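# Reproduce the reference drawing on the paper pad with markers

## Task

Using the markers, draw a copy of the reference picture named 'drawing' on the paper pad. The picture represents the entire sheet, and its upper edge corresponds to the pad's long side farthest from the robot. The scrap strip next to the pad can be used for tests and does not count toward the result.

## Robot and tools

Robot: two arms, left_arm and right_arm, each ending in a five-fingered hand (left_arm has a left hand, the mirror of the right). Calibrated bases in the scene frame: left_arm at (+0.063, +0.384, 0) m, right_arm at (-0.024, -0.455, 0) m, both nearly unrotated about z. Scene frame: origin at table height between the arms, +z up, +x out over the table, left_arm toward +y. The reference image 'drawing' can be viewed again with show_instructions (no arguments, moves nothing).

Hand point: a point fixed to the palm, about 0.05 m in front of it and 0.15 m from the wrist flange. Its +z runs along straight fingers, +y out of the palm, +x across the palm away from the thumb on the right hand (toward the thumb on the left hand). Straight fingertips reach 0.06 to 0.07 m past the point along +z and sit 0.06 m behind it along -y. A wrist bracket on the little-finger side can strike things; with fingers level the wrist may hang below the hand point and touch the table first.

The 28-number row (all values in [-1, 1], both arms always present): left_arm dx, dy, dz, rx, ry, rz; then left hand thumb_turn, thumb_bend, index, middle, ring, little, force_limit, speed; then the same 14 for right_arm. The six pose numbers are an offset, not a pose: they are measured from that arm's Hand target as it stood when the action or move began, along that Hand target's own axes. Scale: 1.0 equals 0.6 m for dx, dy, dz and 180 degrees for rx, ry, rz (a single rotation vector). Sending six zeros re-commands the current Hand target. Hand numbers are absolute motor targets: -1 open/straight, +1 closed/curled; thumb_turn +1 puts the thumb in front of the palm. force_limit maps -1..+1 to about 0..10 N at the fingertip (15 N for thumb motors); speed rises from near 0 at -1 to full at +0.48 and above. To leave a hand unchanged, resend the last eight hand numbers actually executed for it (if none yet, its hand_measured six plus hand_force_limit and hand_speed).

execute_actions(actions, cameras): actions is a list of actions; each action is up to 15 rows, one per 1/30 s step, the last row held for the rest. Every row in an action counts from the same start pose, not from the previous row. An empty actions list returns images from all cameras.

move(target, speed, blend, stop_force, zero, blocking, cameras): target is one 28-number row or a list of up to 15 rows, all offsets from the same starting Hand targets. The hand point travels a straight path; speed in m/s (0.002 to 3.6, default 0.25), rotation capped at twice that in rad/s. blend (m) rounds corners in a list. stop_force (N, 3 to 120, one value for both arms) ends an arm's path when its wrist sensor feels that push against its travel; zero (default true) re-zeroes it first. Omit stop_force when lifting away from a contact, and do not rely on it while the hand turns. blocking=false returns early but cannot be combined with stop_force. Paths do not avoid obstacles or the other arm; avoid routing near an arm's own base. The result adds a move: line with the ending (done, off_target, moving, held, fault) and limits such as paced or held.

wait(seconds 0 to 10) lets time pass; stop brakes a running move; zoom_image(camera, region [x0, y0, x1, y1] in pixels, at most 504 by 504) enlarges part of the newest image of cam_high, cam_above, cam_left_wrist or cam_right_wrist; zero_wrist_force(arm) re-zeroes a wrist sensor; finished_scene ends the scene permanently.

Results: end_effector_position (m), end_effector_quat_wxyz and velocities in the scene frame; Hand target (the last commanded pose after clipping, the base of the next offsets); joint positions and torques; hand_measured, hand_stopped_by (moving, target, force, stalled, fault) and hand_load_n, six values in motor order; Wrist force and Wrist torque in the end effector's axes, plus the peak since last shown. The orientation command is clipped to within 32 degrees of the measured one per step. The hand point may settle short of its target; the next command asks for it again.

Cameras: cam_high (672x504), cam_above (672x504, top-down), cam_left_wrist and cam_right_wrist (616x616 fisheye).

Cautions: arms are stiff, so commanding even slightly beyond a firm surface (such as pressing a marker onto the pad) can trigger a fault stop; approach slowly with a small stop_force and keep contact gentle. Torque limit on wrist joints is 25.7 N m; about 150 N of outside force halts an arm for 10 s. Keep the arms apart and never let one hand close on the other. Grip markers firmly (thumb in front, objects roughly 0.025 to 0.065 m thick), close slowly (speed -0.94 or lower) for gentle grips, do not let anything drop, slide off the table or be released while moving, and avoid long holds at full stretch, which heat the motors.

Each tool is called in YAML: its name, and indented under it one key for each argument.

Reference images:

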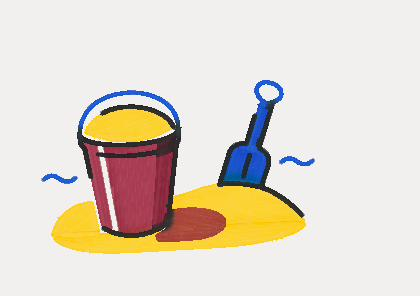

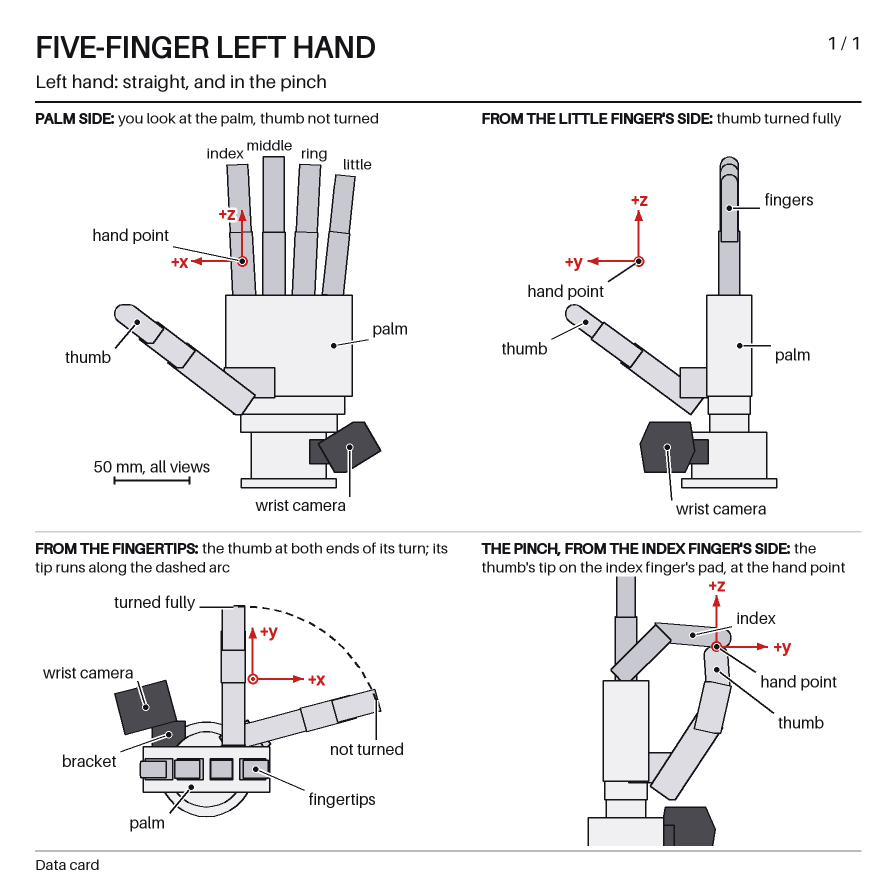

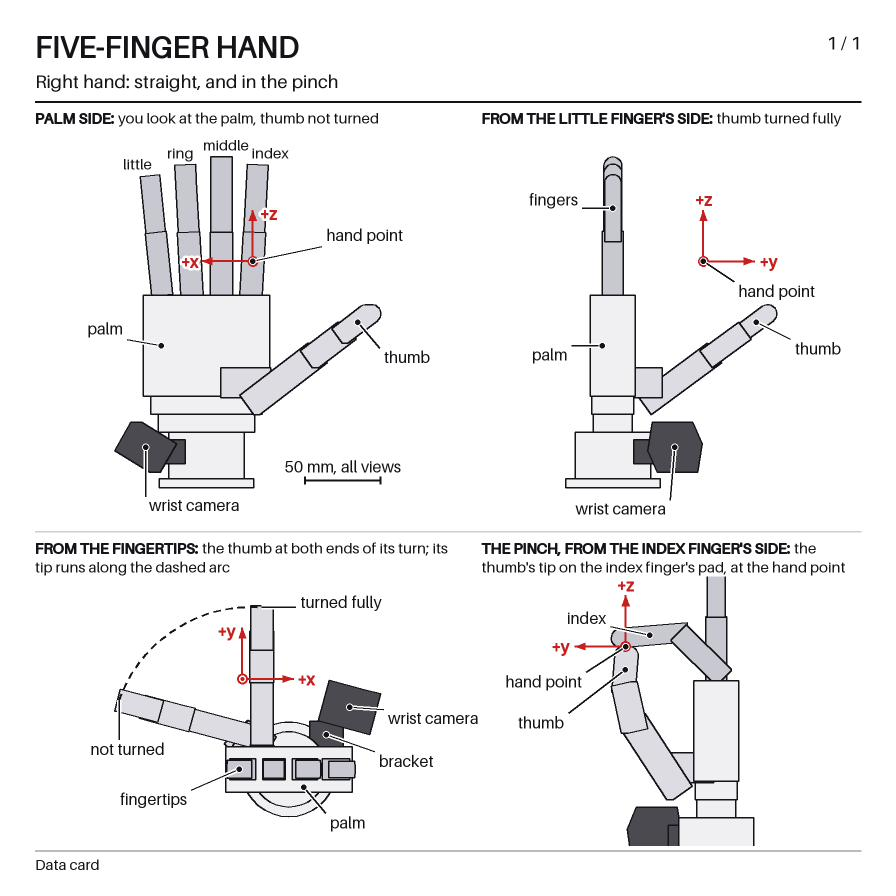

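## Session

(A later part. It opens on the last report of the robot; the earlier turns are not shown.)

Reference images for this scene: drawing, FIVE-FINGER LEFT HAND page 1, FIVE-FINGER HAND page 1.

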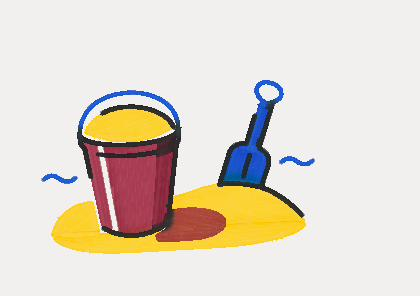

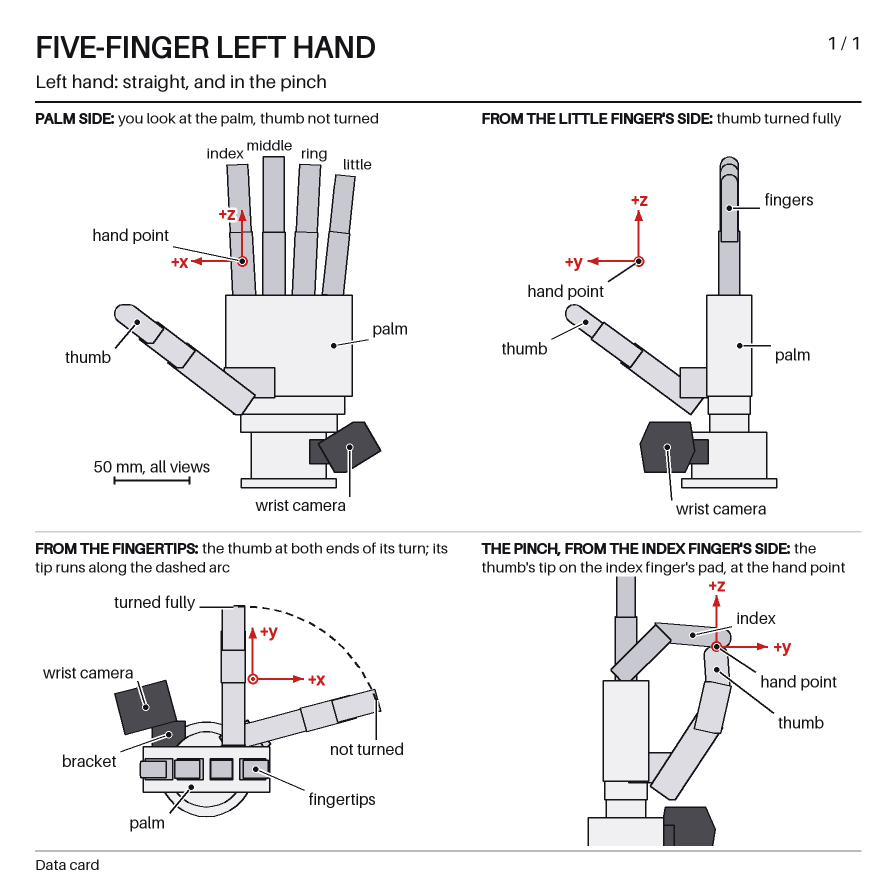

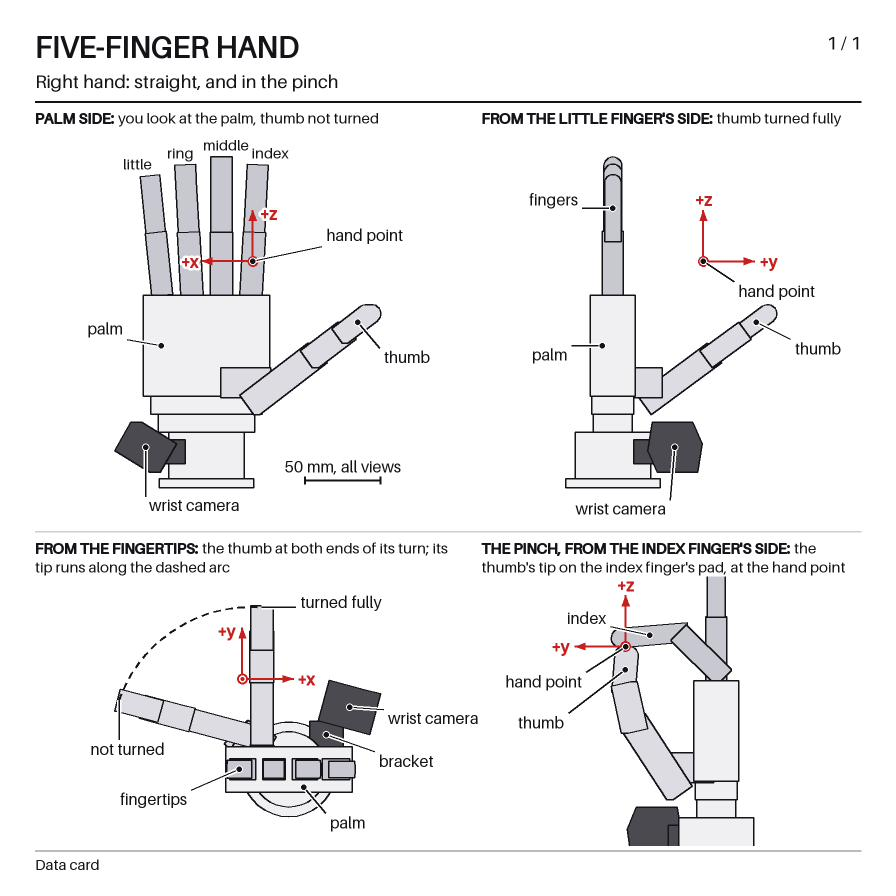

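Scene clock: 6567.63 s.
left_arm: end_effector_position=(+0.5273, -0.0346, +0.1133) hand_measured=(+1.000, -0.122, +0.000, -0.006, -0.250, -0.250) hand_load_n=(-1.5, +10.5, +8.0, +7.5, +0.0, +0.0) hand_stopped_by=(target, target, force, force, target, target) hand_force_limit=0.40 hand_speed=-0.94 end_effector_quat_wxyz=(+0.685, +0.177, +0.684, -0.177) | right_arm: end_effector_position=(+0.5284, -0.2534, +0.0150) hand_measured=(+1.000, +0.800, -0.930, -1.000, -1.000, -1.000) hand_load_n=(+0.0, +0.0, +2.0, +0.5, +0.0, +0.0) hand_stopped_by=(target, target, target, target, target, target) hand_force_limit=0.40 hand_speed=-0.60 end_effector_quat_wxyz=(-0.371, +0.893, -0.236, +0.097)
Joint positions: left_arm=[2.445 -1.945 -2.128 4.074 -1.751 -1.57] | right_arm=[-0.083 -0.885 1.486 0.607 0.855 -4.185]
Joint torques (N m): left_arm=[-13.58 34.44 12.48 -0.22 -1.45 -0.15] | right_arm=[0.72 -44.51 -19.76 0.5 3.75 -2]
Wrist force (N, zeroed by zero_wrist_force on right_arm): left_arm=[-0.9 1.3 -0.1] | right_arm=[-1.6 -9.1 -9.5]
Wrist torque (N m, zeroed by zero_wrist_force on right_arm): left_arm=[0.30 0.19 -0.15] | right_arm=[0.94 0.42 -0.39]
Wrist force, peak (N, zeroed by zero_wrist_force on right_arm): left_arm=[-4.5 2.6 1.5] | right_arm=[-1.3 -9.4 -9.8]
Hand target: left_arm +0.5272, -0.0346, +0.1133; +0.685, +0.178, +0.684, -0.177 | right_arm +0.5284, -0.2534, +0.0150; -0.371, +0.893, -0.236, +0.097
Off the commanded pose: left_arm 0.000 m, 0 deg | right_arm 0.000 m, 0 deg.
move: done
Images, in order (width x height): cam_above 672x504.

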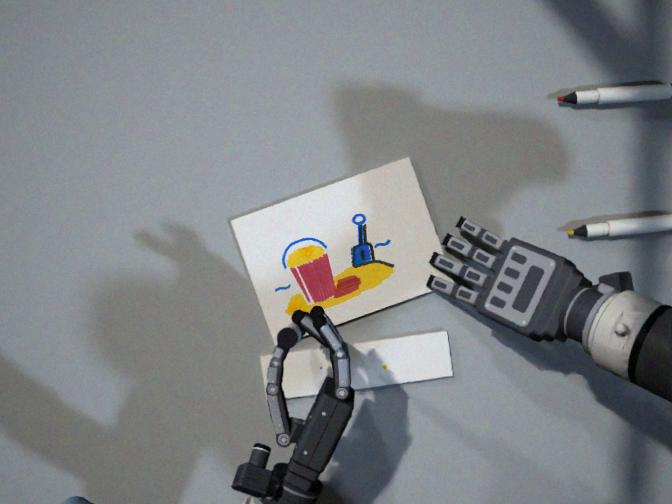

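move:
  target:
    - [0.04,0.07882,0.07736,0,0,0,1,-0.12,0.37,0.37,-0.25,-0.25,0.4,-0.94,0,0,0,0,0,0,1,0.8,-0.93,-1,-1,-1,0.4,-0.6]
    - [0.06,0.07882,0.07736,0,0,0,1,-0.12,0.37,0.37,-0.25,-0.25,0.4,-0.94,0,0,0,0,0,0,1,0.8,-0.93,-1,-1,-1,0.4,-0.6]
    - [0.0703,0.07882,0.07736,0,0,0,1,-0.12,0.37,0.37,-0.25,-0.25,0.4,-0.94,0,0,0,0,0,0,1,0.8,-0.93,-1,-1,-1,0.4,-0.6]
    - [0.0703,0.07351,0.07325,0,0,0,1,-0.12,0.37,0.37,-0.25,-0.25,0.4,-0.94,0,0,0,0,0,0,1,0.8,-0.93,-1,-1,-1,0.4,-0.6]
    - [0.0703,0.06521,0.07621,0,0,0,1,-0.12,0.37,0.37,-0.25,-0.25,0.4,-0.94,0,0,0,0,0,0,1,0.8,-0.93,-1,-1,-1,0.4,-0.6]
    - [0.0703,0.05212,0.08682,0,0,0,1,-0.12,0.37,0.37,-0.25,-0.25,0.4,-0.94,0,0,0,0,0,0,1,0.8,-0.93,-1,-1,-1,0.4,-0.6]
    - [0.0703,0.04022,0.0986,0,0,0,1,-0.12,0.37,0.37,-0.25,-0.25,0.4,-0.94,0,0,0,0,0,0,1,0.8,-0.93,-1,-1,-1,0.4,-0.6]
    - [0.0703,0.02681,0.1148,0,0,0,1,-0.12,0.37,0.37,-0.25,-0.25,0.4,-0.94,0,0,0,0,0,0,1,0.8,-0.93,-1,-1,-1,0.4,-0.6]
    - [0.0703,0.01963,0.12776,0,0,0,1,-0.12,0.37,0.37,-0.25,-0.25,0.4,-0.94,0,0,0,0,0,0,1,0.8,-0.93,-1,-1,-1,0.4,-0.6]
    - [0.0703,0.01929,0.13629,0,0,0,1,-0.12,0.37,0.37,-0.25,-0.25,0.4,-0.94,0,0,0,0,0,0,1,0.8,-0.93,-1,-1,-1,0.4,-0.6]
    - [0.0703,0.02135,0.13893,0,0,0,1,-0.12,0.37,0.37,-0.25,-0.25,0.4,-0.94,0,0,0,0,0,0,1,0.8,-0.93,-1,-1,-1,0.4,-0.6]
    - [0.06,0.02135,0.13893,0,0,0,1,-0.12,0.37,0.37,-0.25,-0.25,0.4,-0.94,0,0,0,0,0,0,1,0.8,-0.93,-1,-1,-1,0.4,-0.6]
  speed: [0.12,0.08,0.01,0.035,0.035,0.035,0.035,0.035,0.035,0.035,0.035,0.04]
  blend: [0.005,0,0,0.001,0.001,0.0015,0.0015,0.0015,0.001,0.001,0.0006,0]

move:
  target: [-0.06,0.05,-0.15,0,0,0,1,-0.12,0.37,0.37,-0.25,-0.25,0.4,-0.94,0,0,0,0,0,0,1,0.8,-0.93,-1,-1,-1,0.4,-0.6]
  speed: 0.15
  cameras: ["cam_above"]

zoom_image:
  camera: "cam_above"
  region: [275, 230, 345, 282]

zoom_image:
  camera: "cam_above"
  region: [270, 200, 410, 305]

Scene clock: 6773.00 s.
left_arm: end_effector_position=(+0.6064, -0.0638, +0.0776) hand_measured=(+1.000, -0.122, +0.000, -0.006, -0.250, -0.250) hand_load_n=(-1.5, +10.0, +8.0, +7.5, +0.0, +0.0) hand_stopped_by=(target, target, force, force, target, target) hand_force_limit=0.40 hand_speed=-0.94 end_effector_quat_wxyz=(+0.685, +0.177, +0.684, -0.177) end_effector_velocity=(+0.000, +0.000, -0.001) end_effector_angular_velocity=(-0.001, -0.002, +0.000) | right_arm: end_effector_position=(+0.5284, -0.2534, +0.0150) hand_measured=(+1.000, +0.800, -0.930, -1.000, -1.000, -1.000) hand_load_n=(+0.0, +0.0, +2.0, +0.5, +0.0, +0.0) hand_stopped_by=(target, target, target, target, target, target) hand_force_limit=0.40 hand_speed=-0.60 end_effector_quat_wxyz=(-0.371, +0.893, -0.236, +0.097)
Joint positions: left_arm=[2.504 -2.134 -1.936 4.071 -1.691 -1.57] | right_arm=[-0.083 -0.885 1.486 0.607 0.855 -4.185]
Joint velocities: left_arm=[0 -0.003 0 0.005 0 0] | right_arm=[within noise]
Joint torques (N m): left_arm=[-9.24 27.44 22.51 3.43 -1.45 0.96] | right_arm=[1.82 -44.52 -20.17 0.34 3.66 -1.79]
Wrist force (N, zeroed by zero_wrist_force on right_arm): left_arm=[-1.0 1.2 0.0] | right_arm=[-1.5 -9.1 -9.7]
Wrist torque (N m, zeroed by zero_wrist_force on right_arm): left_arm=[0.22 0.24 -0.18] | right_arm=[0.94 0.41 -0.39]
Wrist force, peak (N, zeroed by zero_wrist_force on right_arm): left_arm=[-2.7 2.6 1.0] | right_arm=[-1.2 -9.6 -9.8]
Hand target: left_arm +0.6063, -0.0639, +0.0774; +0.685, +0.178, +0.684, -0.177 | right_arm +0.5284, -0.2534, +0.0150; -0.371, +0.893, -0.236, +0.097
Off the commanded pose: left_arm 0.000 m, 0 deg | right_arm 0.000 m, 0 deg.
move: done

Scene clock: 6774.17 s.
left_arm: end_effector_position=(+0.5422, +0.0061, +0.1134) hand_measured=(+1.000, -0.122, +0.000, -0.006, -0.250, -0.250) hand_load_n=(-2.0, +10.0, +8.0, +7.5, +0.0, +0.0) hand_stopped_by=(target, target, force, force, target, target) hand_force_limit=0.40 hand_speed=-0.94 end_effector_quat_wxyz=(+0.685, +0.177, +0.684, -0.177) | right_arm: end_effector_position=(+0.5284, -0.2534, +0.0150) hand_measured=(+1.000, +0.800, -0.930, -1.000, -1.000, -1.000) hand_load_n=(+0.0, +0.0, +2.0, +1.0, +0.0, +0.0) hand_stopped_by=(target, target, target, target, target, target) hand_force_limit=0.40 hand_speed=-0.60 end_effector_quat_wxyz=(-0.371, +0.893, -0.236, +0.097)
Joint positions: left_arm=[2.556 -1.9 -2.201 4.102 -1.64 -1.57] | right_arm=[-0.083 -0.885 1.486 0.607 0.855 -4.185]
Joint torques (N m): left_arm=[-16.2 31.78 12.43 -0.21 -1.32 -1.19] | right_arm=[1.18 -44.73 -20.28 0.57 3.64 -2.08]
Wrist force (N, zeroed by zero_wrist_force on right_arm): left_arm=[-0.9 1.1 0.3] | right_arm=[-1.3 -9.2 -9.5]
Wrist torque (N m, zeroed by zero_wrist_force on right_arm): left_arm=[0.15 0.23 -0.18] | right_arm=[0.91 0.38 -0.38]
Wrist force, peak (N, zeroed by zero_wrist_force on right_arm): left_arm=[-1.4 1.5 -0.7] | right_arm=[-1.2 -9.4 -9.9]
Hand target: left_arm +0.5421, +0.0060, +0.1134; +0.685, +0.178, +0.684, -0.177 | right_arm +0.5284, -0.2534, +0.0150; -0.371, +0.893, -0.236, +0.097
Off the commanded pose: left_arm 0.000 m, 0 deg | right_arm 0.000 m, 0 deg.
move: done
Images, in order (width x height): cam_above 672x504.

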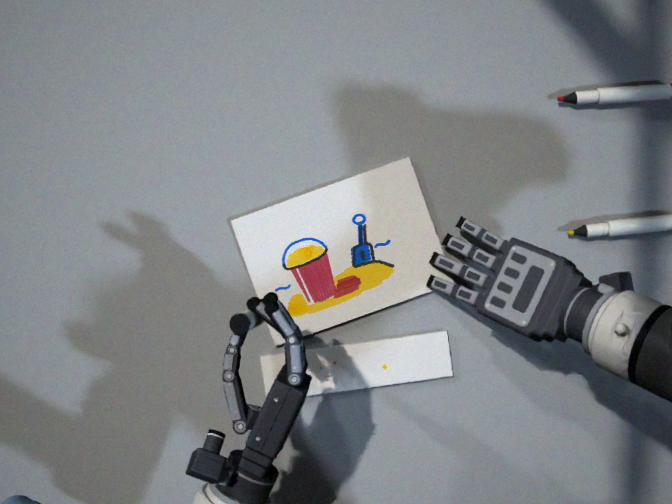

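Scaled by 7.200.

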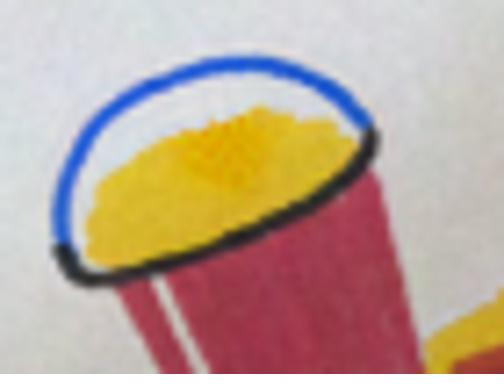

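Scaled by 3.600.

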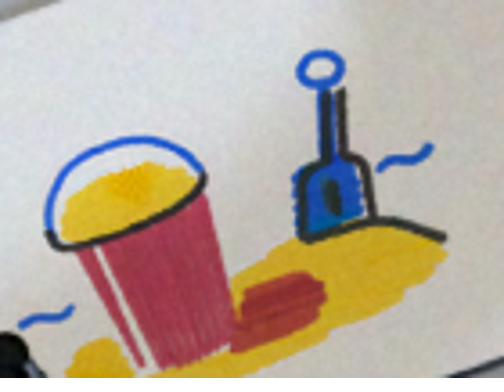

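move:
  target:
    - [0.06,0.00468,0.11225,0,0,0,1,-0.12,0.37,0.37,-0.25,-0.25,0.4,-0.94,0,0,0,0,0,0,1,0.8,-0.93,-1,-1,-1,0.4,-0.6]
    - [0.0703,0.00468,0.11225,0,0,0,1,-0.12,0.37,0.37,-0.25,-0.25,0.4,-0.94,0,0,0,0,0,0,1,0.8,-0.93,-1,-1,-1,0.4,-0.6]
    - [0.0703,0.00138,0.12079,0,0,0,1,-0.12,0.37,0.37,-0.25,-0.25,0.4,-0.94,0,0,0,0,0,0,1,0.8,-0.93,-1,-1,-1,0.4,-0.6]
    - [0.0703,-0.00816,0.13257,0,0,0,1,-0.12,0.37,0.37,-0.25,-0.25,0.4,-0.94,0,0,0,0,0,0,1,0.8,-0.93,-1,-1,-1,0.4,-0.6]
    - [0.0703,-0.01886,0.14082,0,0,0,1,-0.12,0.37,0.37,-0.25,-0.25,0.4,-0.94,0,0,0,0,0,0,1,0.8,-0.93,-1,-1,-1,0.4,-0.6]
    - [0.0703,-0.02895,0.14496,0,0,0,1,-0.12,0.37,0.37,-0.25,-0.25,0.4,-0.94,0,0,0,0,0,0,1,0.8,-0.93,-1,-1,-1,0.4,-0.6]
    - [0.0703,-0.03814,0.14645,0,0,0,1,-0.12,0.37,0.37,-0.25,-0.25,0.4,-0.94,0,0,0,0,0,0,1,0.8,-0.93,-1,-1,-1,0.4,-0.6]
    - [0.0703,-0.04761,0.14646,0,0,0,1,-0.12,0.37,0.37,-0.25,-0.25,0.4,-0.94,0,0,0,0,0,0,1,0.8,-0.93,-1,-1,-1,0.4,-0.6]
    - [0.06,-0.04761,0.14646,0,0,0,1,-0.12,0.37,0.37,-0.25,-0.25,0.4,-0.94,0,0,0,0,0,0,1,0.8,-0.93,-1,-1,-1,0.4,-0.6]
    - [0.06,-0.01649,0.08524,0,0,0,1,-0.12,0.37,0.37,-0.25,-0.25,0.4,-0.94,0,0,0,0,0,0,1,0.8,-0.93,-1,-1,-1,0.4,-0.6]
    - [0.0703,-0.01649,0.08524,0,0,0,1,-0.12,0.37,0.37,-0.25,-0.25,0.4,-0.94,0,0,0,0,0,0,1,0.8,-0.93,-1,-1,-1,0.4,-0.6]
    - [0.0703,-0.03166,0.09732,0,0,0,1,-0.12,0.37,0.37,-0.25,-0.25,0.4,-0.94,0,0,0,0,0,0,1,0.8,-0.93,-1,-1,-1,0.4,-0.6]
    - [0.0703,-0.04654,0.11206,0,0,0,1,-0.12,0.37,0.37,-0.25,-0.25,0.4,-0.94,0,0,0,0,0,0,1,0.8,-0.93,-1,-1,-1,0.4,-0.6]
    - [0.0703,-0.05996,0.13061,0,0,0,1,-0.12,0.37,0.37,-0.25,-0.25,0.4,-0.94,0,0,0,0,0,0,1,0.8,-0.93,-1,-1,-1,0.4,-0.6]
    - [0.06,-0.05996,0.13061,0,0,0,1,-0.12,0.37,0.37,-0.25,-0.25,0.4,-0.94,0,0,0,0,0,0,1,0.8,-0.93,-1,-1,-1,0.4,-0.6]
  speed: [0.1,0.01,0.035,0.035,0.035,0.035,0.035,0.035,0.04,0.08,0.01,0.035,0.035,0.035,0.04]
  blend: [0,0,0.001,0.001,0.001,0.001,0.001,0.0006,0,0,0,0.0015,0.0015,0.0006,0]

move:
  target: [-0.06,0.05,-0.15,0,0,0,1,-0.12,0.37,0.37,-0.25,-0.25,0.4,-0.94,0,0,0,0,0,0,1,0.8,-0.93,-1,-1,-1,0.4,-0.6]
  speed: 0.15
  cameras: ["cam_above"]

zoom_image:
  camera: "cam_above"
  region: [275, 230, 345, 282]

Scene clock: 6840.83 s.
left_arm: end_effector_position=(+0.5932, -0.0635, +0.0776) hand_measured=(+1.000, -0.122, +0.000, -0.006, -0.250, -0.250) hand_load_n=(-1.5, +10.5, +8.0, +8.0, +0.0, +0.0) hand_stopped_by=(target, target, force, force, target, target) hand_force_limit=0.40 hand_speed=-0.94 end_effector_quat_wxyz=(+0.685, +0.178, +0.684, -0.177) | right_arm: end_effector_position=(+0.5284, -0.2534, +0.0150) hand_measured=(+1.000, +0.800, -0.930, -1.000, -1.000, -1.000) hand_load_n=(+0.0, +0.0, +1.5, +1.0, +0.0, +0.0) hand_stopped_by=(target, target, target, target, target, target) hand_force_limit=0.40 hand_speed=-0.60 end_effector_quat_wxyz=(-0.371, +0.893, -0.236, +0.097)
Joint positions: left_arm=[2.487 -2.121 -1.961 4.084 -1.708 -1.57] | right_arm=[-0.083 -0.885 1.486 0.607 0.855 -4.185]
Joint torques (N m): left_arm=[12.54 25.67 15.46 3.33 1.54 0.99] | right_arm=[1.43 -44.56 -19.73 0.39 3.85 -1.93]
Wrist force (N, zeroed by zero_wrist_force on right_arm): left_arm=[-0.9 1.2 -0.2] | right_arm=[-1.2 -9.0 -9.8]
Wrist torque (N m, zeroed by zero_wrist_force on right_arm): left_arm=[0.23 0.21 -0.17] | right_arm=[0.97 0.37 -0.37]
Wrist force, peak (N, zeroed by zero_wrist_force on right_arm): left_arm=[-2.3 2.3 -0.3] | right_arm=[-1.2 -9.6 -9.8]
Hand target: left_arm +0.5932, -0.0634, +0.0774; +0.685, +0.178, +0.684, -0.177 | right_arm +0.5284, -0.2534, +0.0150; -0.371, +0.893, -0.236, +0.097
Off the commanded pose: left_arm 0.000 m, 0 deg | right_arm 0.000 m, 0 deg.
move: done

Scene clock: 6841.97 s.
left_arm: end_effector_position=(+0.5292, +0.0065, +0.1133) hand_measured=(+1.000, -0.122, +0.000, -0.006, -0.250, -0.250) hand_load_n=(-1.5, +10.5, +8.0, +8.0, +0.0, +0.0) hand_stopped_by=(target, target, force, force, target, target) hand_force_limit=0.40 hand_speed=-0.94 end_effector_quat_wxyz=(+0.685, +0.177, +0.684, -0.177) | right_arm: end_effector_position=(+0.5284, -0.2534, +0.0150) hand_measured=(+1.000, +0.800, -0.930, -1.000, -1.000, -1.000) hand_load_n=(+0.5, +0.0, +2.0, +1.0, -0.5, +0.0) hand_stopped_by=(target, target, target, target, target, target) hand_force_limit=0.40 hand_speed=-0.60 end_effector_quat_wxyz=(-0.371, +0.893, -0.236, +0.097)
Joint positions: left_arm=[2.536 -1.886 -2.224 4.111 -1.659 -1.57] | right_arm=[-0.083 -0.885 1.486 0.607 0.855 -4.185]
Joint torques (N m): left_arm=[-14.72 31.1 13.2 0.42 -1.39 -1.13] | right_arm=[1.77 -44.77 -20.01 0.36 3.77 -1.99]
Wrist force (N, zeroed by zero_wrist_force on right_arm): left_arm=[-0.8 0.8 0.5] | right_arm=[-1.1 -9.3 -9.7]
Wrist torque (N m, zeroed by zero_wrist_force on right_arm): left_arm=[0.12 0.21 -0.17] | right_arm=[0.92 0.35 -0.36]
Wrist force, peak (N, zeroed by zero_wrist_force on right_arm): left_arm=[-1.0 1.6 -0.7] | right_arm=[-1.3 -9.3 -9.8]
Hand target: left_arm +0.5291, +0.0065, +0.1134; +0.685, +0.178, +0.684, -0.177 | right_arm +0.5284, -0.2534, +0.0150; -0.371, +0.893, -0.236, +0.097
Off the commanded pose: left_arm 0.000 m, 0 deg | right_arm 0.000 m, 0 deg.
move: done
Images, in order (width x height): cam_above 672x504.

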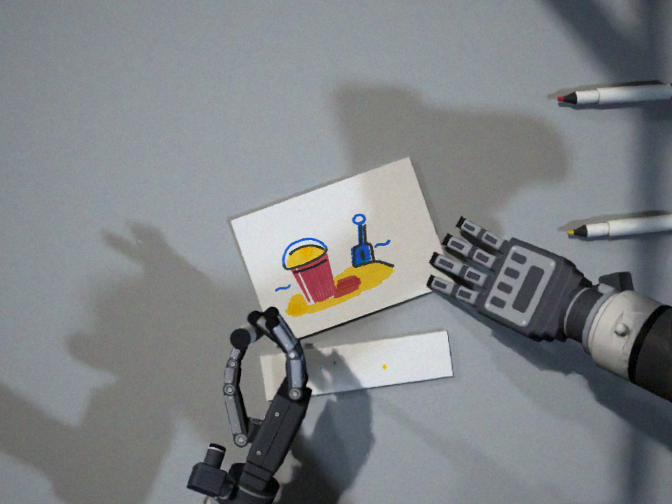

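Scaled by 7.200.

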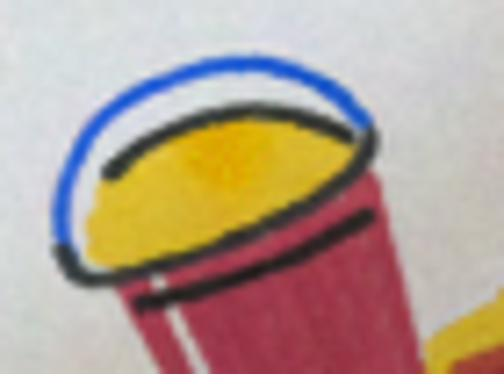

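move:
  target:
    - [0.06,0.00532,0.10225,0,0,0,1,-0.12,0.37,0.37,-0.25,-0.25,0.4,-0.94,0,0,0,0,0,0,1,0.8,-0.93,-1,-1,-1,0.4,-0.6]
    - [0.0703,0.00532,0.10225,0,0,0,1,-0.12,0.37,0.37,-0.25,-0.25,0.4,-0.94,0,0,0,0,0,0,1,0.8,-0.93,-1,-1,-1,0.4,-0.6]
    - [0.0703,-0.0168,0.08671,0,0,0,1,-0.12,0.37,0.37,-0.25,-0.25,0.4,-0.94,0,0,0,0,0,0,1,0.8,-0.93,-1,-1,-1,0.4,-0.6]
    - [0.06,-0.0168,0.08671,0,0,0,1,-0.12,0.37,0.37,-0.25,-0.25,0.4,-0.94,0,0,0,0,0,0,1,0.8,-0.93,-1,-1,-1,0.4,-0.6]
    - [0.06,-0.04739,0.15911,0,0,0,1,-0.12,0.37,0.37,-0.25,-0.25,0.4,-0.94,0,0,0,0,0,0,1,0.8,-0.93,-1,-1,-1,0.4,-0.6]
    - [0.0703,-0.04739,0.15911,0,0,0,1,-0.12,0.37,0.37,-0.25,-0.25,0.4,-0.94,0,0,0,0,0,0,1,0.8,-0.93,-1,-1,-1,0.4,-0.6]
    - [0.0703,-0.08062,0.1183,0,0,0,1,-0.12,0.37,0.37,-0.25,-0.25,0.4,-0.94,0,0,0,0,0,0,1,0.8,-0.93,-1,-1,-1,0.4,-0.6]
    - [0.0703,-0.09092,0.10509,0,0,0,1,-0.12,0.37,0.37,-0.25,-0.25,0.4,-0.94,0,0,0,0,0,0,1,0.8,-0.93,-1,-1,-1,0.4,-0.6]
    - [0.0703,-0.09118,0.09832,0,0,0,1,-0.12,0.37,0.37,-0.25,-0.25,0.4,-0.94,0,0,0,0,0,0,1,0.8,-0.93,-1,-1,-1,0.4,-0.6]
    - [0.0703,-0.08848,0.09155,0,0,0,1,-0.12,0.37,0.37,-0.25,-0.25,0.4,-0.94,0,0,0,0,0,0,1,0.8,-0.93,-1,-1,-1,0.4,-0.6]
    - [0.0703,-0.0828,0.08301,0,0,0,1,-0.12,0.37,0.37,-0.25,-0.25,0.4,-0.94,0,0,0,0,0,0,1,0.8,-0.93,-1,-1,-1,0.4,-0.6]
    - [0.0703,-0.07536,0.07506,0,0,0,1,-0.12,0.37,0.37,-0.25,-0.25,0.4,-0.94,0,0,0,0,0,0,1,0.8,-0.93,-1,-1,-1,0.4,-0.6]
    - [0.0703,-0.06496,0.06769,0,0,0,1,-0.12,0.37,0.37,-0.25,-0.25,0.4,-0.94,0,0,0,0,0,0,1,0.8,-0.93,-1,-1,-1,0.4,-0.6]
    - [0.0703,-0.05397,0.06208,0,0,0,1,-0.12,0.37,0.37,-0.25,-0.25,0.4,-0.94,0,0,0,0,0,0,1,0.8,-0.93,-1,-1,-1,0.4,-0.6]
    - [0.06,-0.05397,0.06208,0,0,0,1,-0.12,0.37,0.37,-0.25,-0.25,0.4,-0.94,0,0,0,0,0,0,1,0.8,-0.93,-1,-1,-1,0.4,-0.6]
  speed: [0.1,0.01,0.035,0.04,0.08,0.01,0.035,0.035,0.035,0.035,0.035,0.035,0.035,0.035,0.04]
  blend: [0,0,0.0006,0,0,0,0.001,0.001,0.001,0.001,0.001,0.001,0.001,0.0006,0]

move:
  target: [-0.06,0.06,-0.17,0,0,0,1,-0.12,0.37,0.37,-0.25,-0.25,0.4,-0.94,0,0,0,0,0,0,1,0.8,-0.93,-1,-1,-1,0.4,-0.6]
  speed: 0.15
  cameras: ["cam_above"]

zoom_image:
  camera: "cam_above"
  region: [265, 200, 405, 320]

zoom_image:
  camera: "cam_above"
  region: [280, 245, 350, 315]

Scene clock: 6918.17 s.
left_arm: end_effector_position=(+0.5460, -0.0398, +0.0775) hand_measured=(+1.000, -0.122, +0.000, -0.006, -0.250, -0.250) hand_load_n=(-1.5, +10.5, +8.0, +7.5, +0.0, +0.0) hand_stopped_by=(target, target, force, force, target, target) hand_force_limit=0.40 hand_speed=-0.94 end_effector_quat_wxyz=(+0.685, +0.177, +0.684, -0.177) end_effector_velocity=(+0.000, -0.001, -0.001) end_effector_angular_velocity=(-0.002, -0.002, -0.002) | right_arm: end_effector_position=(+0.5284, -0.2534, +0.0150) hand_measured=(+1.000, +0.800, -0.930, -1.000, -1.000, -1.000) hand_load_n=(+0.0, +0.5, +2.0, +1.0, -0.5, +0.0) hand_stopped_by=(target, target, target, target, target, target) hand_force_limit=0.40 hand_speed=-0.60 end_effector_quat_wxyz=(-0.371, +0.893, -0.236, +0.097)
Joint positions: left_arm=[2.464 -2.05 -2.101 4.152 -1.731 -1.57] | right_arm=[-0.083 -0.885 1.486 0.607 0.855 -4.185]
Joint velocities: left_arm=[-0.001 -0.003 0 0.005 0.001 0] | right_arm=[within noise]
Joint torques (N m): left_arm=[-15.59 22.9 20.3 3.45 -1.39 -0.99] | right_arm=[1.52 -45.55 -19.8 0.4 3.76 -1.94]
Wrist force (N, zeroed by zero_wrist_force on right_arm): left_arm=[-0.7 1.4 0.1] | right_arm=[-1.3 -9.3 -9.6]
Wrist torque (N m, zeroed by zero_wrist_force on right_arm): left_arm=[0.26 0.17 -0.18] | right_arm=[0.91 0.37 -0.38]
Wrist force, peak (N, zeroed by zero_wrist_force on right_arm): left_arm=[-3.7 2.3 1.4] | right_arm=[-1.5 -9.4 -9.9]
Hand target: left_arm +0.5460, -0.0399, +0.0774; +0.685, +0.178, +0.684, -0.177 | right_arm +0.5284, -0.2534, +0.0150; -0.371, +0.893, -0.236, +0.097
Off the commanded pose: left_arm 0.000 m, 0 deg | right_arm 0.000 m, 0 deg.
move: done

Scene clock: 6919.40 s.
left_arm: end_effector_position=(+0.4743, +0.0411, +0.1133) hand_measured=(+1.000, -0.122, +0.000, -0.006, -0.250, -0.250) hand_load_n=(-1.5, +10.5, +8.0, +7.5, +0.0, +0.0) hand_stopped_by=(target, target, force, force, target, target) hand_force_limit=0.40 hand_speed=-0.94 end_effector_quat_wxyz=(+0.685, +0.177, +0.684, -0.177) | right_arm: end_effector_position=(+0.5284, -0.2534, +0.0150) hand_measured=(+1.000, +0.800, -0.930, -1.000, -1.000, -1.000) hand_load_n=(+0.0, +0.0, +2.0, +1.0, +0.0, +0.0) hand_stopped_by=(target, target, target, target, target, target) hand_force_limit=0.40 hand_speed=-0.60 end_effector_quat_wxyz=(-0.371, +0.893, -0.236, +0.097)
Joint positions: left_arm=[2.529 -1.776 -2.391 4.167 -1.666 -1.57] | right_arm=[-0.083 -0.885 1.486 0.607 0.855 -4.185]
Joint torques (N m): left_arm=[-13.97 28.88 10.66 3.52 -1.23 -0.85] | right_arm=[1.21 -45.45 -20.2 0.64 3.86 -2.05]
Wrist force (N, zeroed by zero_wrist_force on right_arm): left_arm=[-0.7 1.2 0.3] | right_arm=[-1.3 -9.1 -9.4]
Wrist torque (N m, zeroed by zero_wrist_force on right_arm): left_arm=[0.21 0.21 -0.15] | right_arm=[0.93 0.38 -0.37]
Wrist force, peak (N, zeroed by zero_wrist_force on right_arm): left_arm=[-1.3 1.8 -0.7] | right_arm=[-1.5 -9.1 -9.9]
Hand target: left_arm +0.4742, +0.0411, +0.1133; +0.685, +0.178, +0.684, -0.177 | right_arm +0.5284, -0.2534, +0.0150; -0.371, +0.893, -0.236, +0.097
Off the commanded pose: left_arm 0.000 m, 0 deg | right_arm 0.000 m, 0 deg.
move: done
Images, in order (width x height): cam_above 672x504.

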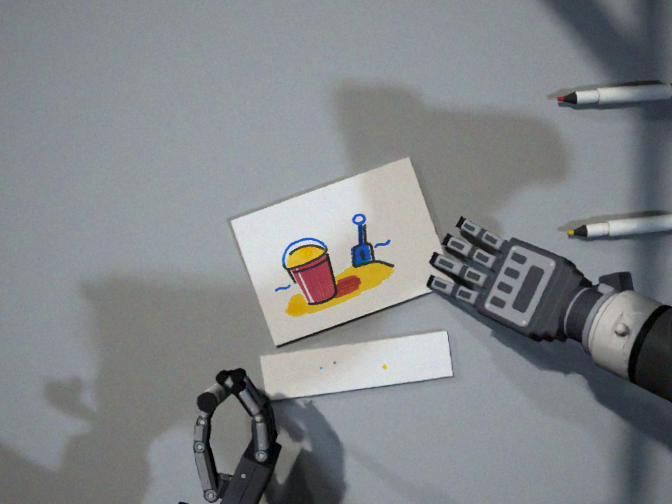

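Scaled by 3.600.

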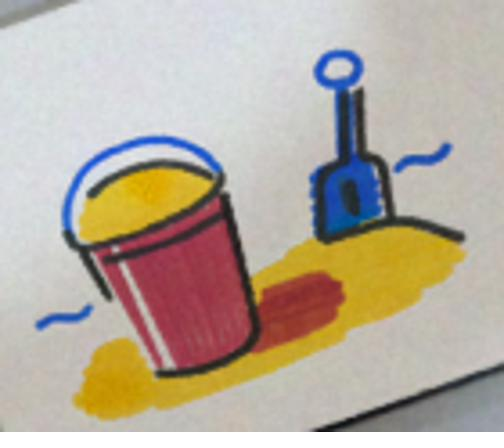

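Scaled by 7.200.

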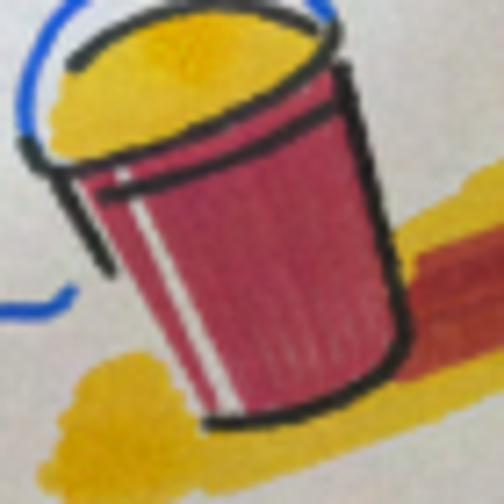

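move:
  target:
    - [-0.1,0.15,-0.02,0,0,0,1,-0.12,0.37,0.37,-0.25,-0.25,0.4,-0.94,0,0,0,0,0,0,1,0.8,-0.93,-1,-1,-1,0.4,-0.6]
    - [-0.2112,0.366,0.1123,-0.127,-0.127,-0.4882,1,-0.12,0.37,0.37,-0.25,-0.25,0.4,-0.94,0,0,0,0,0,0,1,0.8,-0.93,-1,-1,-1,0.4,-0.6]
  speed: [0.2,0.25]
  blend: [0.03,0]
  cameras: ["all"]

Scene clock: 6996.27 s.
left_arm: end_effector_position=(+0.6396, +0.2004, +0.2403) hand_measured=(+1.000, -0.122, +0.000, -0.006, -0.250, -0.250) hand_load_n=(-1.5, +10.5, +8.0, +7.5, +0.0, +0.0) hand_stopped_by=(target, target, force, force, target, target) hand_force_limit=0.40 hand_speed=-0.94 end_effector_quat_wxyz=(+0.501, -0.500, +0.499, -0.500) | right_arm: end_effector_position=(+0.5284, -0.2534, +0.0150) hand_measured=(+1.000, +0.800, -0.930, -1.000, -1.000, -1.000) hand_load_n=(+0.0, +0.5, +2.0, +1.0, +0.0, +0.0) hand_stopped_by=(target, target, target, target, target, target) hand_force_limit=0.40 hand_speed=-0.60 end_effector_quat_wxyz=(-0.371, +0.893, -0.236, +0.097)
Joint positions: left_arm=[3.07 -1.549 -2.091 3.642 -1.634 -3.141] | right_arm=[-0.083 -0.885 1.486 0.607 0.855 -4.185]
Joint torques (N m): left_arm=[-13.98 32.63 6.29 2.72 1.68 -1.17] | right_arm=[1.57 -44.58 -20.23 0.47 3.65 -2]
Wrist force (N, zeroed by zero_wrist_force on right_arm): left_arm=[1.6 -0.8 1.1] | right_arm=[-1.2 -9.1 -9.7]
Wrist torque (N m, zeroed by zero_wrist_force on right_arm): left_arm=[-0.33 -0.31 0.16] | right_arm=[0.95 0.36 -0.36]
Wrist force, peak (N, zeroed by zero_wrist_force on right_arm): left_arm=[2.2 -0.9 1.1] | right_arm=[-1.1 -9.5 -9.9]
Hand target: left_arm +0.6395, +0.2003, +0.2403; +0.501, -0.500, +0.499, -0.500 | right_arm +0.5284, -0.2534, +0.0150; -0.371, +0.893, -0.236, +0.097
Off the commanded pose: left_arm 0.000 m, 0 deg | right_arm 0.000 m, 0 deg.
move: done
camera_calibration:
cam_left_wrist: T_world_to_cam=[[-0.00412052, -0.223399, 0.974718, -0.192551], [-0.526526, -0.828185, -0.19204, 0.54783], [0.850149, -0.514006, -0.114213, -0.299793], [0, 0, 0, 1]] pos_world=[0.542522, 0.256593, 0.258648]
cam_right_wrist: T_world_to_cam=[[-0.0687995, -0.742929, -0.665826, -0.153127], [-0.978622, -0.0794051, 0.189721, 0.48922], [-0.193819, 0.664644, -0.721583, 0.395215], [0, 0, 0, 1]] pos_world=[0.544826, -0.337593, 0.0904093]

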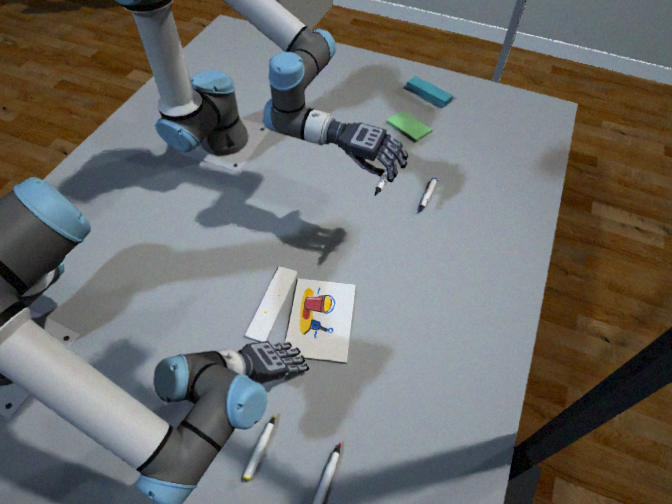

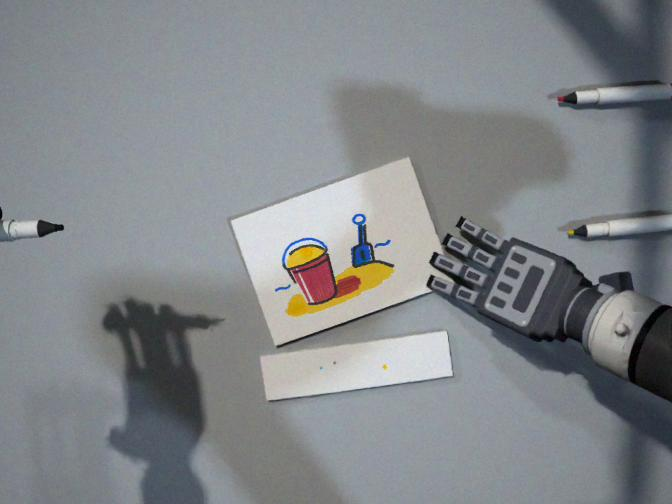

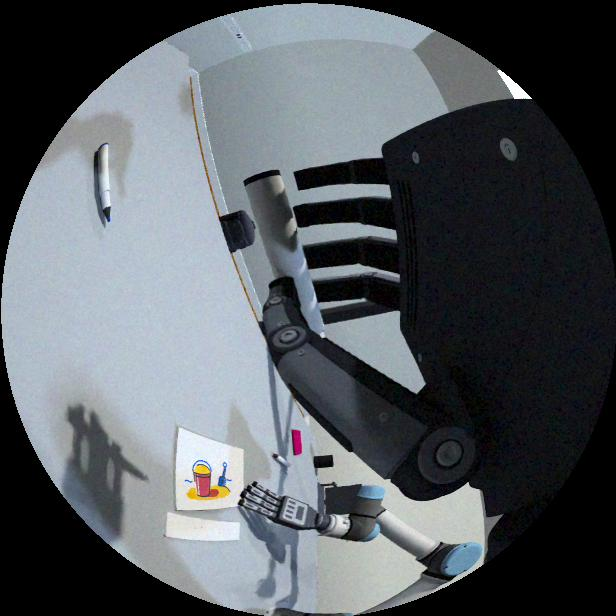

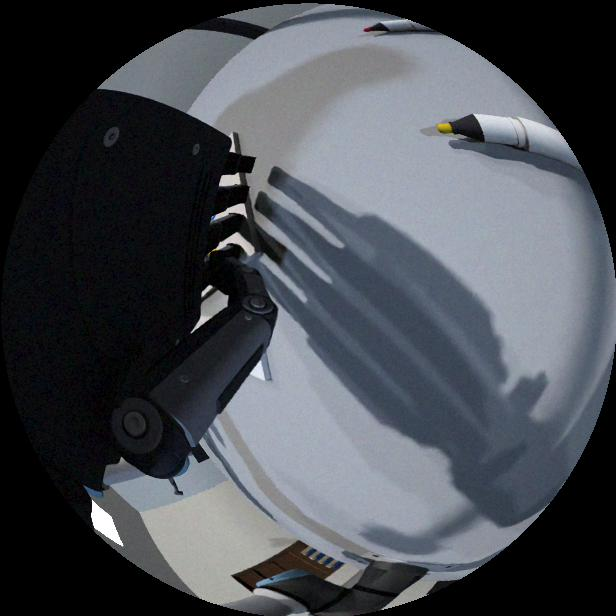

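move:
  target:
    - [0,0.2338,0,-0.0444,0,0,1,-0.12,0.37,0.37,-0.25,-0.25,0.4,-0.94,0,0,0,0,0,0,1,0.8,-0.93,-1,-1,-1,0.4,-0.6]
    - [0,0.3572,0,-0.0444,0,0,1,-0.12,0.37,0.37,-0.25,-0.25,0.4,-0.94,0,0,0,0,0,0,1,0.8,-0.93,-1,-1,-1,0.4,-0.6]
  speed: [0.15,0.05]
  cameras: ["cam_high","cam_left_wrist"]

Scene clock: 7024.20 s.
left_arm: end_effector_position=(+0.6397, +0.2004, +0.0258) hand_measured=(+1.000, -0.122, +0.000, -0.006, -0.250, -0.250) hand_load_n=(-1.5, +10.5, +8.0, +7.5, +0.0, +0.0) hand_stopped_by=(target, target, force, force, target, target) hand_force_limit=0.40 hand_speed=-0.94 end_effector_quat_wxyz=(-0.465, +0.534, -0.533, +0.464) | right_arm: end_effector_position=(+0.5284, -0.2534, +0.0150) hand_measured=(+1.000, +0.800, -0.930, -1.000, -1.000, -1.000) hand_load_n=(+0.0, +0.0, +2.0, +1.0, +0.0, +0.0) hand_stopped_by=(target, target, target, target, target, target) hand_force_limit=0.40 hand_speed=-0.60 end_effector_quat_wxyz=(-0.371, +0.893, -0.236, +0.097)
Joint positions: left_arm=[3.072 -1.957 -2.221 4.039 -1.632 -3.15] | right_arm=[-0.083 -0.885 1.486 0.607 0.855 -4.185]
Joint torques (N m): left_arm=[-13.25 41.7 16.97 -0.51 1.39 1.21] | right_arm=[0.97 -44.19 -19.33 0.59 3.92 -1.94]
Wrist force (N, zeroed by zero_wrist_force on right_arm): left_arm=[1.7 -0.6 1.0] | right_arm=[-1.4 -8.9 -9.4]
Wrist torque (N m, zeroed by zero_wrist_force on right_arm): left_arm=[-0.25 -0.34 0.25] | right_arm=[0.94 0.38 -0.38]
Wrist force, peak (N, zeroed by zero_wrist_force on right_arm): left_arm=[1.7 -2.3 1.1] | right_arm=[-1.5 -9.3 -9.9]
Hand target: left_arm +0.6398, +0.2004, +0.0260; -0.465, +0.534, -0.533, +0.464 | right_arm +0.5284, -0.2534, +0.0150; -0.371, +0.893, -0.236, +0.097
Off the commanded pose: left_arm 0.000 m, 0 deg | right_arm 0.000 m, 0 deg.
move: done
camera_calibration:
cam_left_wrist: T_world_to_cam=[[0.131697, -0.222893, 0.965906, -0.0702599], [-0.54819, -0.828218, -0.116377, 0.518491], [0.82592, -0.514173, -0.231262, -0.305869], [0, 0, 0, 1]] pos_world=[0.546108, 0.256494, 0.057469]
Images, in order (width x height): cam_high 672x504, cam_left_wrist 616x616.

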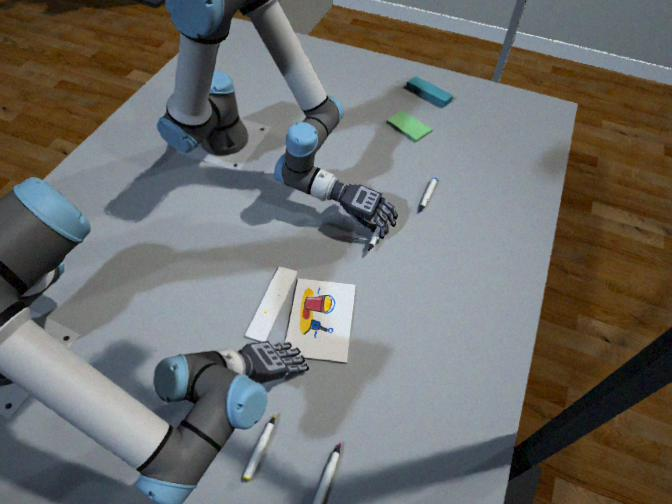

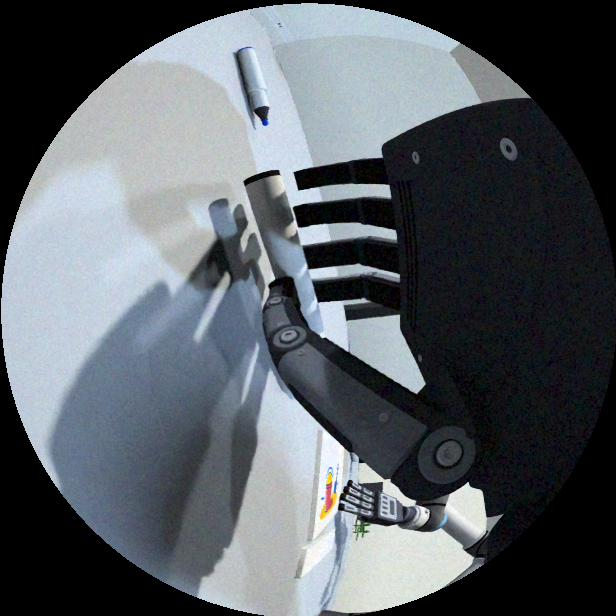

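move:
  target: [0,0.033,0.0046,0,0,0,1,-0.12,0.37,0.37,-0.25,-0.25,0.4,-0.94,0,0,0,0,0,0,1,0.8,-0.93,-1,-1,-1,0.4,-0.6]
  speed: 0.006
  stop_force: 3
  cameras: ["cam_left_wrist"]

Scene clock: 7035.17 s.
left_arm: end_effector_position=(+0.6398, +0.2004, +0.0127) hand_measured=(+1.000, -0.122, +0.000, -0.006, -0.250, -0.250) hand_load_n=(-1.5, +10.0, +8.0, +8.0, +0.0, +0.0) hand_stopped_by=(target, target, force, force, target, target) hand_force_limit=0.40 hand_speed=-0.94 end_effector_quat_wxyz=(-0.465, +0.534, -0.533, +0.464) | right_arm: end_effector_position=(+0.5284, -0.2534, +0.0150) hand_measured=(+1.000, +0.800, -0.930, -1.000, -1.000, -1.000) hand_load_n=(+0.0, +0.0, +2.0, +1.0, +0.0, +0.0) hand_stopped_by=(target, target, target, target, target, target) hand_force_limit=0.40 hand_speed=-0.60 end_effector_quat_wxyz=(-0.371, +0.893, -0.236, +0.097)
Joint positions: left_arm=[3.072 -1.991 -2.226 4.079 -1.631 -3.15] | right_arm=[-0.083 -0.885 1.486 0.607 0.855 -4.185]
Joint torques (N m): left_arm=[-9 40.87 14.87 -0.58 1.38 -0.1] | right_arm=[1.43 -44.5 -20.03 0.59 3.89 -2]
Wrist force (N, zeroed by zero_wrist_force on right_arm): left_arm=[2.4 -2.7 0.2] | right_arm=[-1.3 -9.1 -9.6]
Wrist torque (N m, zeroed by zero_wrist_force on right_arm): left_arm=[-0.30 -0.34 0.36] | right_arm=[0.94 0.37 -0.37]
Wrist force, peak (N, zeroed by zero_wrist_force on right_arm): left_arm=[2.2 -7.4 -1.9] | right_arm=[-1.3 -9.4 -9.9]
Hand target: left_arm +0.6399, +0.2004, +0.0127; -0.465, +0.534, -0.533, +0.464 (not the last commanded pose) | right_arm +0.5284, -0.2534, +0.0150; -0.371, +0.893, -0.236, +0.097
Off the commanded pose: left_arm 0.007 m, 0 deg | right_arm 0.000 m, 0 deg.
move: contact (left_arm)
camera_calibration:
cam_left_wrist: T_world_to_cam=[[0.131467, -0.222862, 0.965945, -0.0574072], [-0.548253, -0.828165, -0.116455, 0.517034], [0.825915, -0.514272, -0.231061, -0.308985], [0, 0, 0, 1]] pos_world=[0.546208, 0.256493, 0.0442691]
Images, in order (width x height): cam_left_wrist 616x616.

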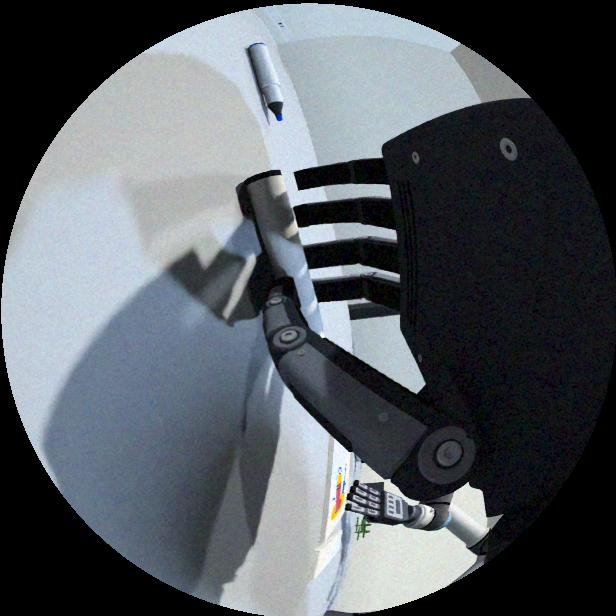

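move:
  target: [0,0,0,0,0,0,1,-0.12,-0.35,-0.35,-0.25,-0.25,0.4,-0.9,0,0,0,0,0,0,1,0.8,-0.93,-1,-1,-1,0.4,-0.6]
  speed: 0.02
  cameras: ["cam_left_wrist","cam_high"]

Scene clock: 7051.27 s.
left_arm: end_effector_position=(+0.6399, +0.2004, +0.0127) hand_measured=(+1.000, -0.120, -0.350, -0.350, -0.250, -0.250) hand_load_n=(+0.0, +0.0, +0.0, +0.0, -0.5, +0.0) hand_stopped_by=(target, target, target, target, target, target) hand_force_limit=0.40 hand_speed=-0.90 end_effector_quat_wxyz=(-0.465, +0.534, -0.533, +0.464) | right_arm: end_effector_position=(+0.5284, -0.2534, +0.0150) hand_measured=(+1.000, +0.800, -0.930, -1.000, -1.000, -1.000) hand_load_n=(+0.0, +0.0, +2.0, +0.5, +0.0, +0.0) hand_stopped_by=(target, target, target, target, target, target) hand_force_limit=0.40 hand_speed=-0.60 end_effector_quat_wxyz=(-0.371, +0.893, -0.236, +0.097)
Joint positions: left_arm=[3.072 -1.991 -2.226 4.079 -1.631 -3.15] | right_arm=[-0.083 -0.885 1.486 0.607 0.855 -4.185]
Joint torques (N m): left_arm=[-8.49 41.04 18.8 2.66 0.77 -0.03] | right_arm=[1.84 -45.14 -19.9 0.74 3.71 -1.97]
Wrist force (N, zeroed by zero_wrist_force on right_arm): left_arm=[1.6 -1.0 0.6] | right_arm=[-1.2 -9.2 -9.6]
Wrist torque (N m, zeroed by zero_wrist_force on right_arm): left_arm=[-0.28 -0.33 0.27] | right_arm=[0.91 0.36 -0.38]
Wrist force, peak (N, zeroed by zero_wrist_force on right_arm): left_arm=[2.7 -3.1 0.6] | right_arm=[-1.3 -9.4 -9.9]
Hand target: left_arm +0.6399, +0.2004, +0.0127; -0.465, +0.534, -0.533, +0.464 | right_arm +0.5284, -0.2534, +0.0150; -0.371, +0.893, -0.236, +0.097
Off the commanded pose: left_arm 0.000 m, 0 deg | right_arm 0.000 m, 0 deg.
move: done
camera_calibration:
cam_left_wrist: T_world_to_cam=[[0.131387, -0.222813, 0.965967, -0.0574739], [-0.548243, -0.828171, -0.116458, 0.517042], [0.825934, -0.514283, -0.230967, -0.308973], [0, 0, 0, 1]] pos_world=[0.546207, 0.256494, 0.0443691]
Images, in order (width x height): cam_high 672x504, cam_left_wrist 616x616.

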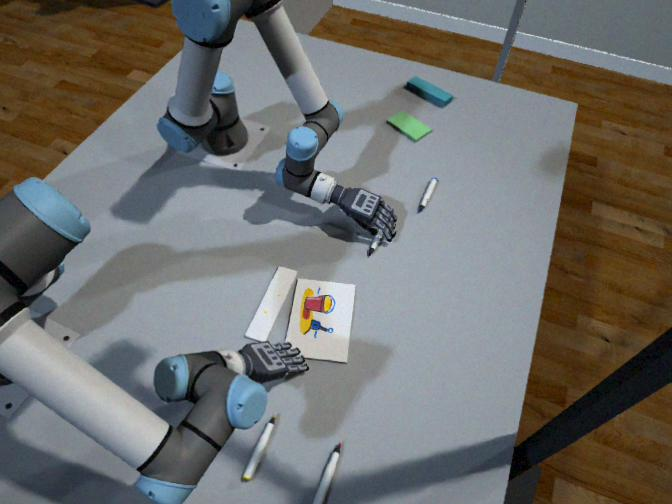

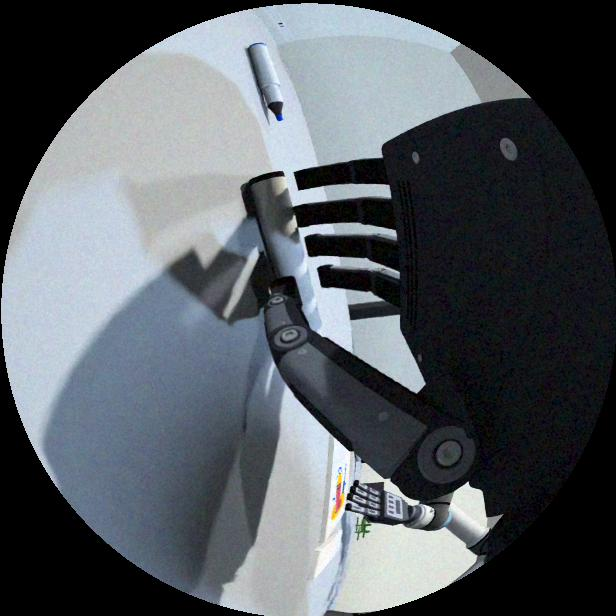

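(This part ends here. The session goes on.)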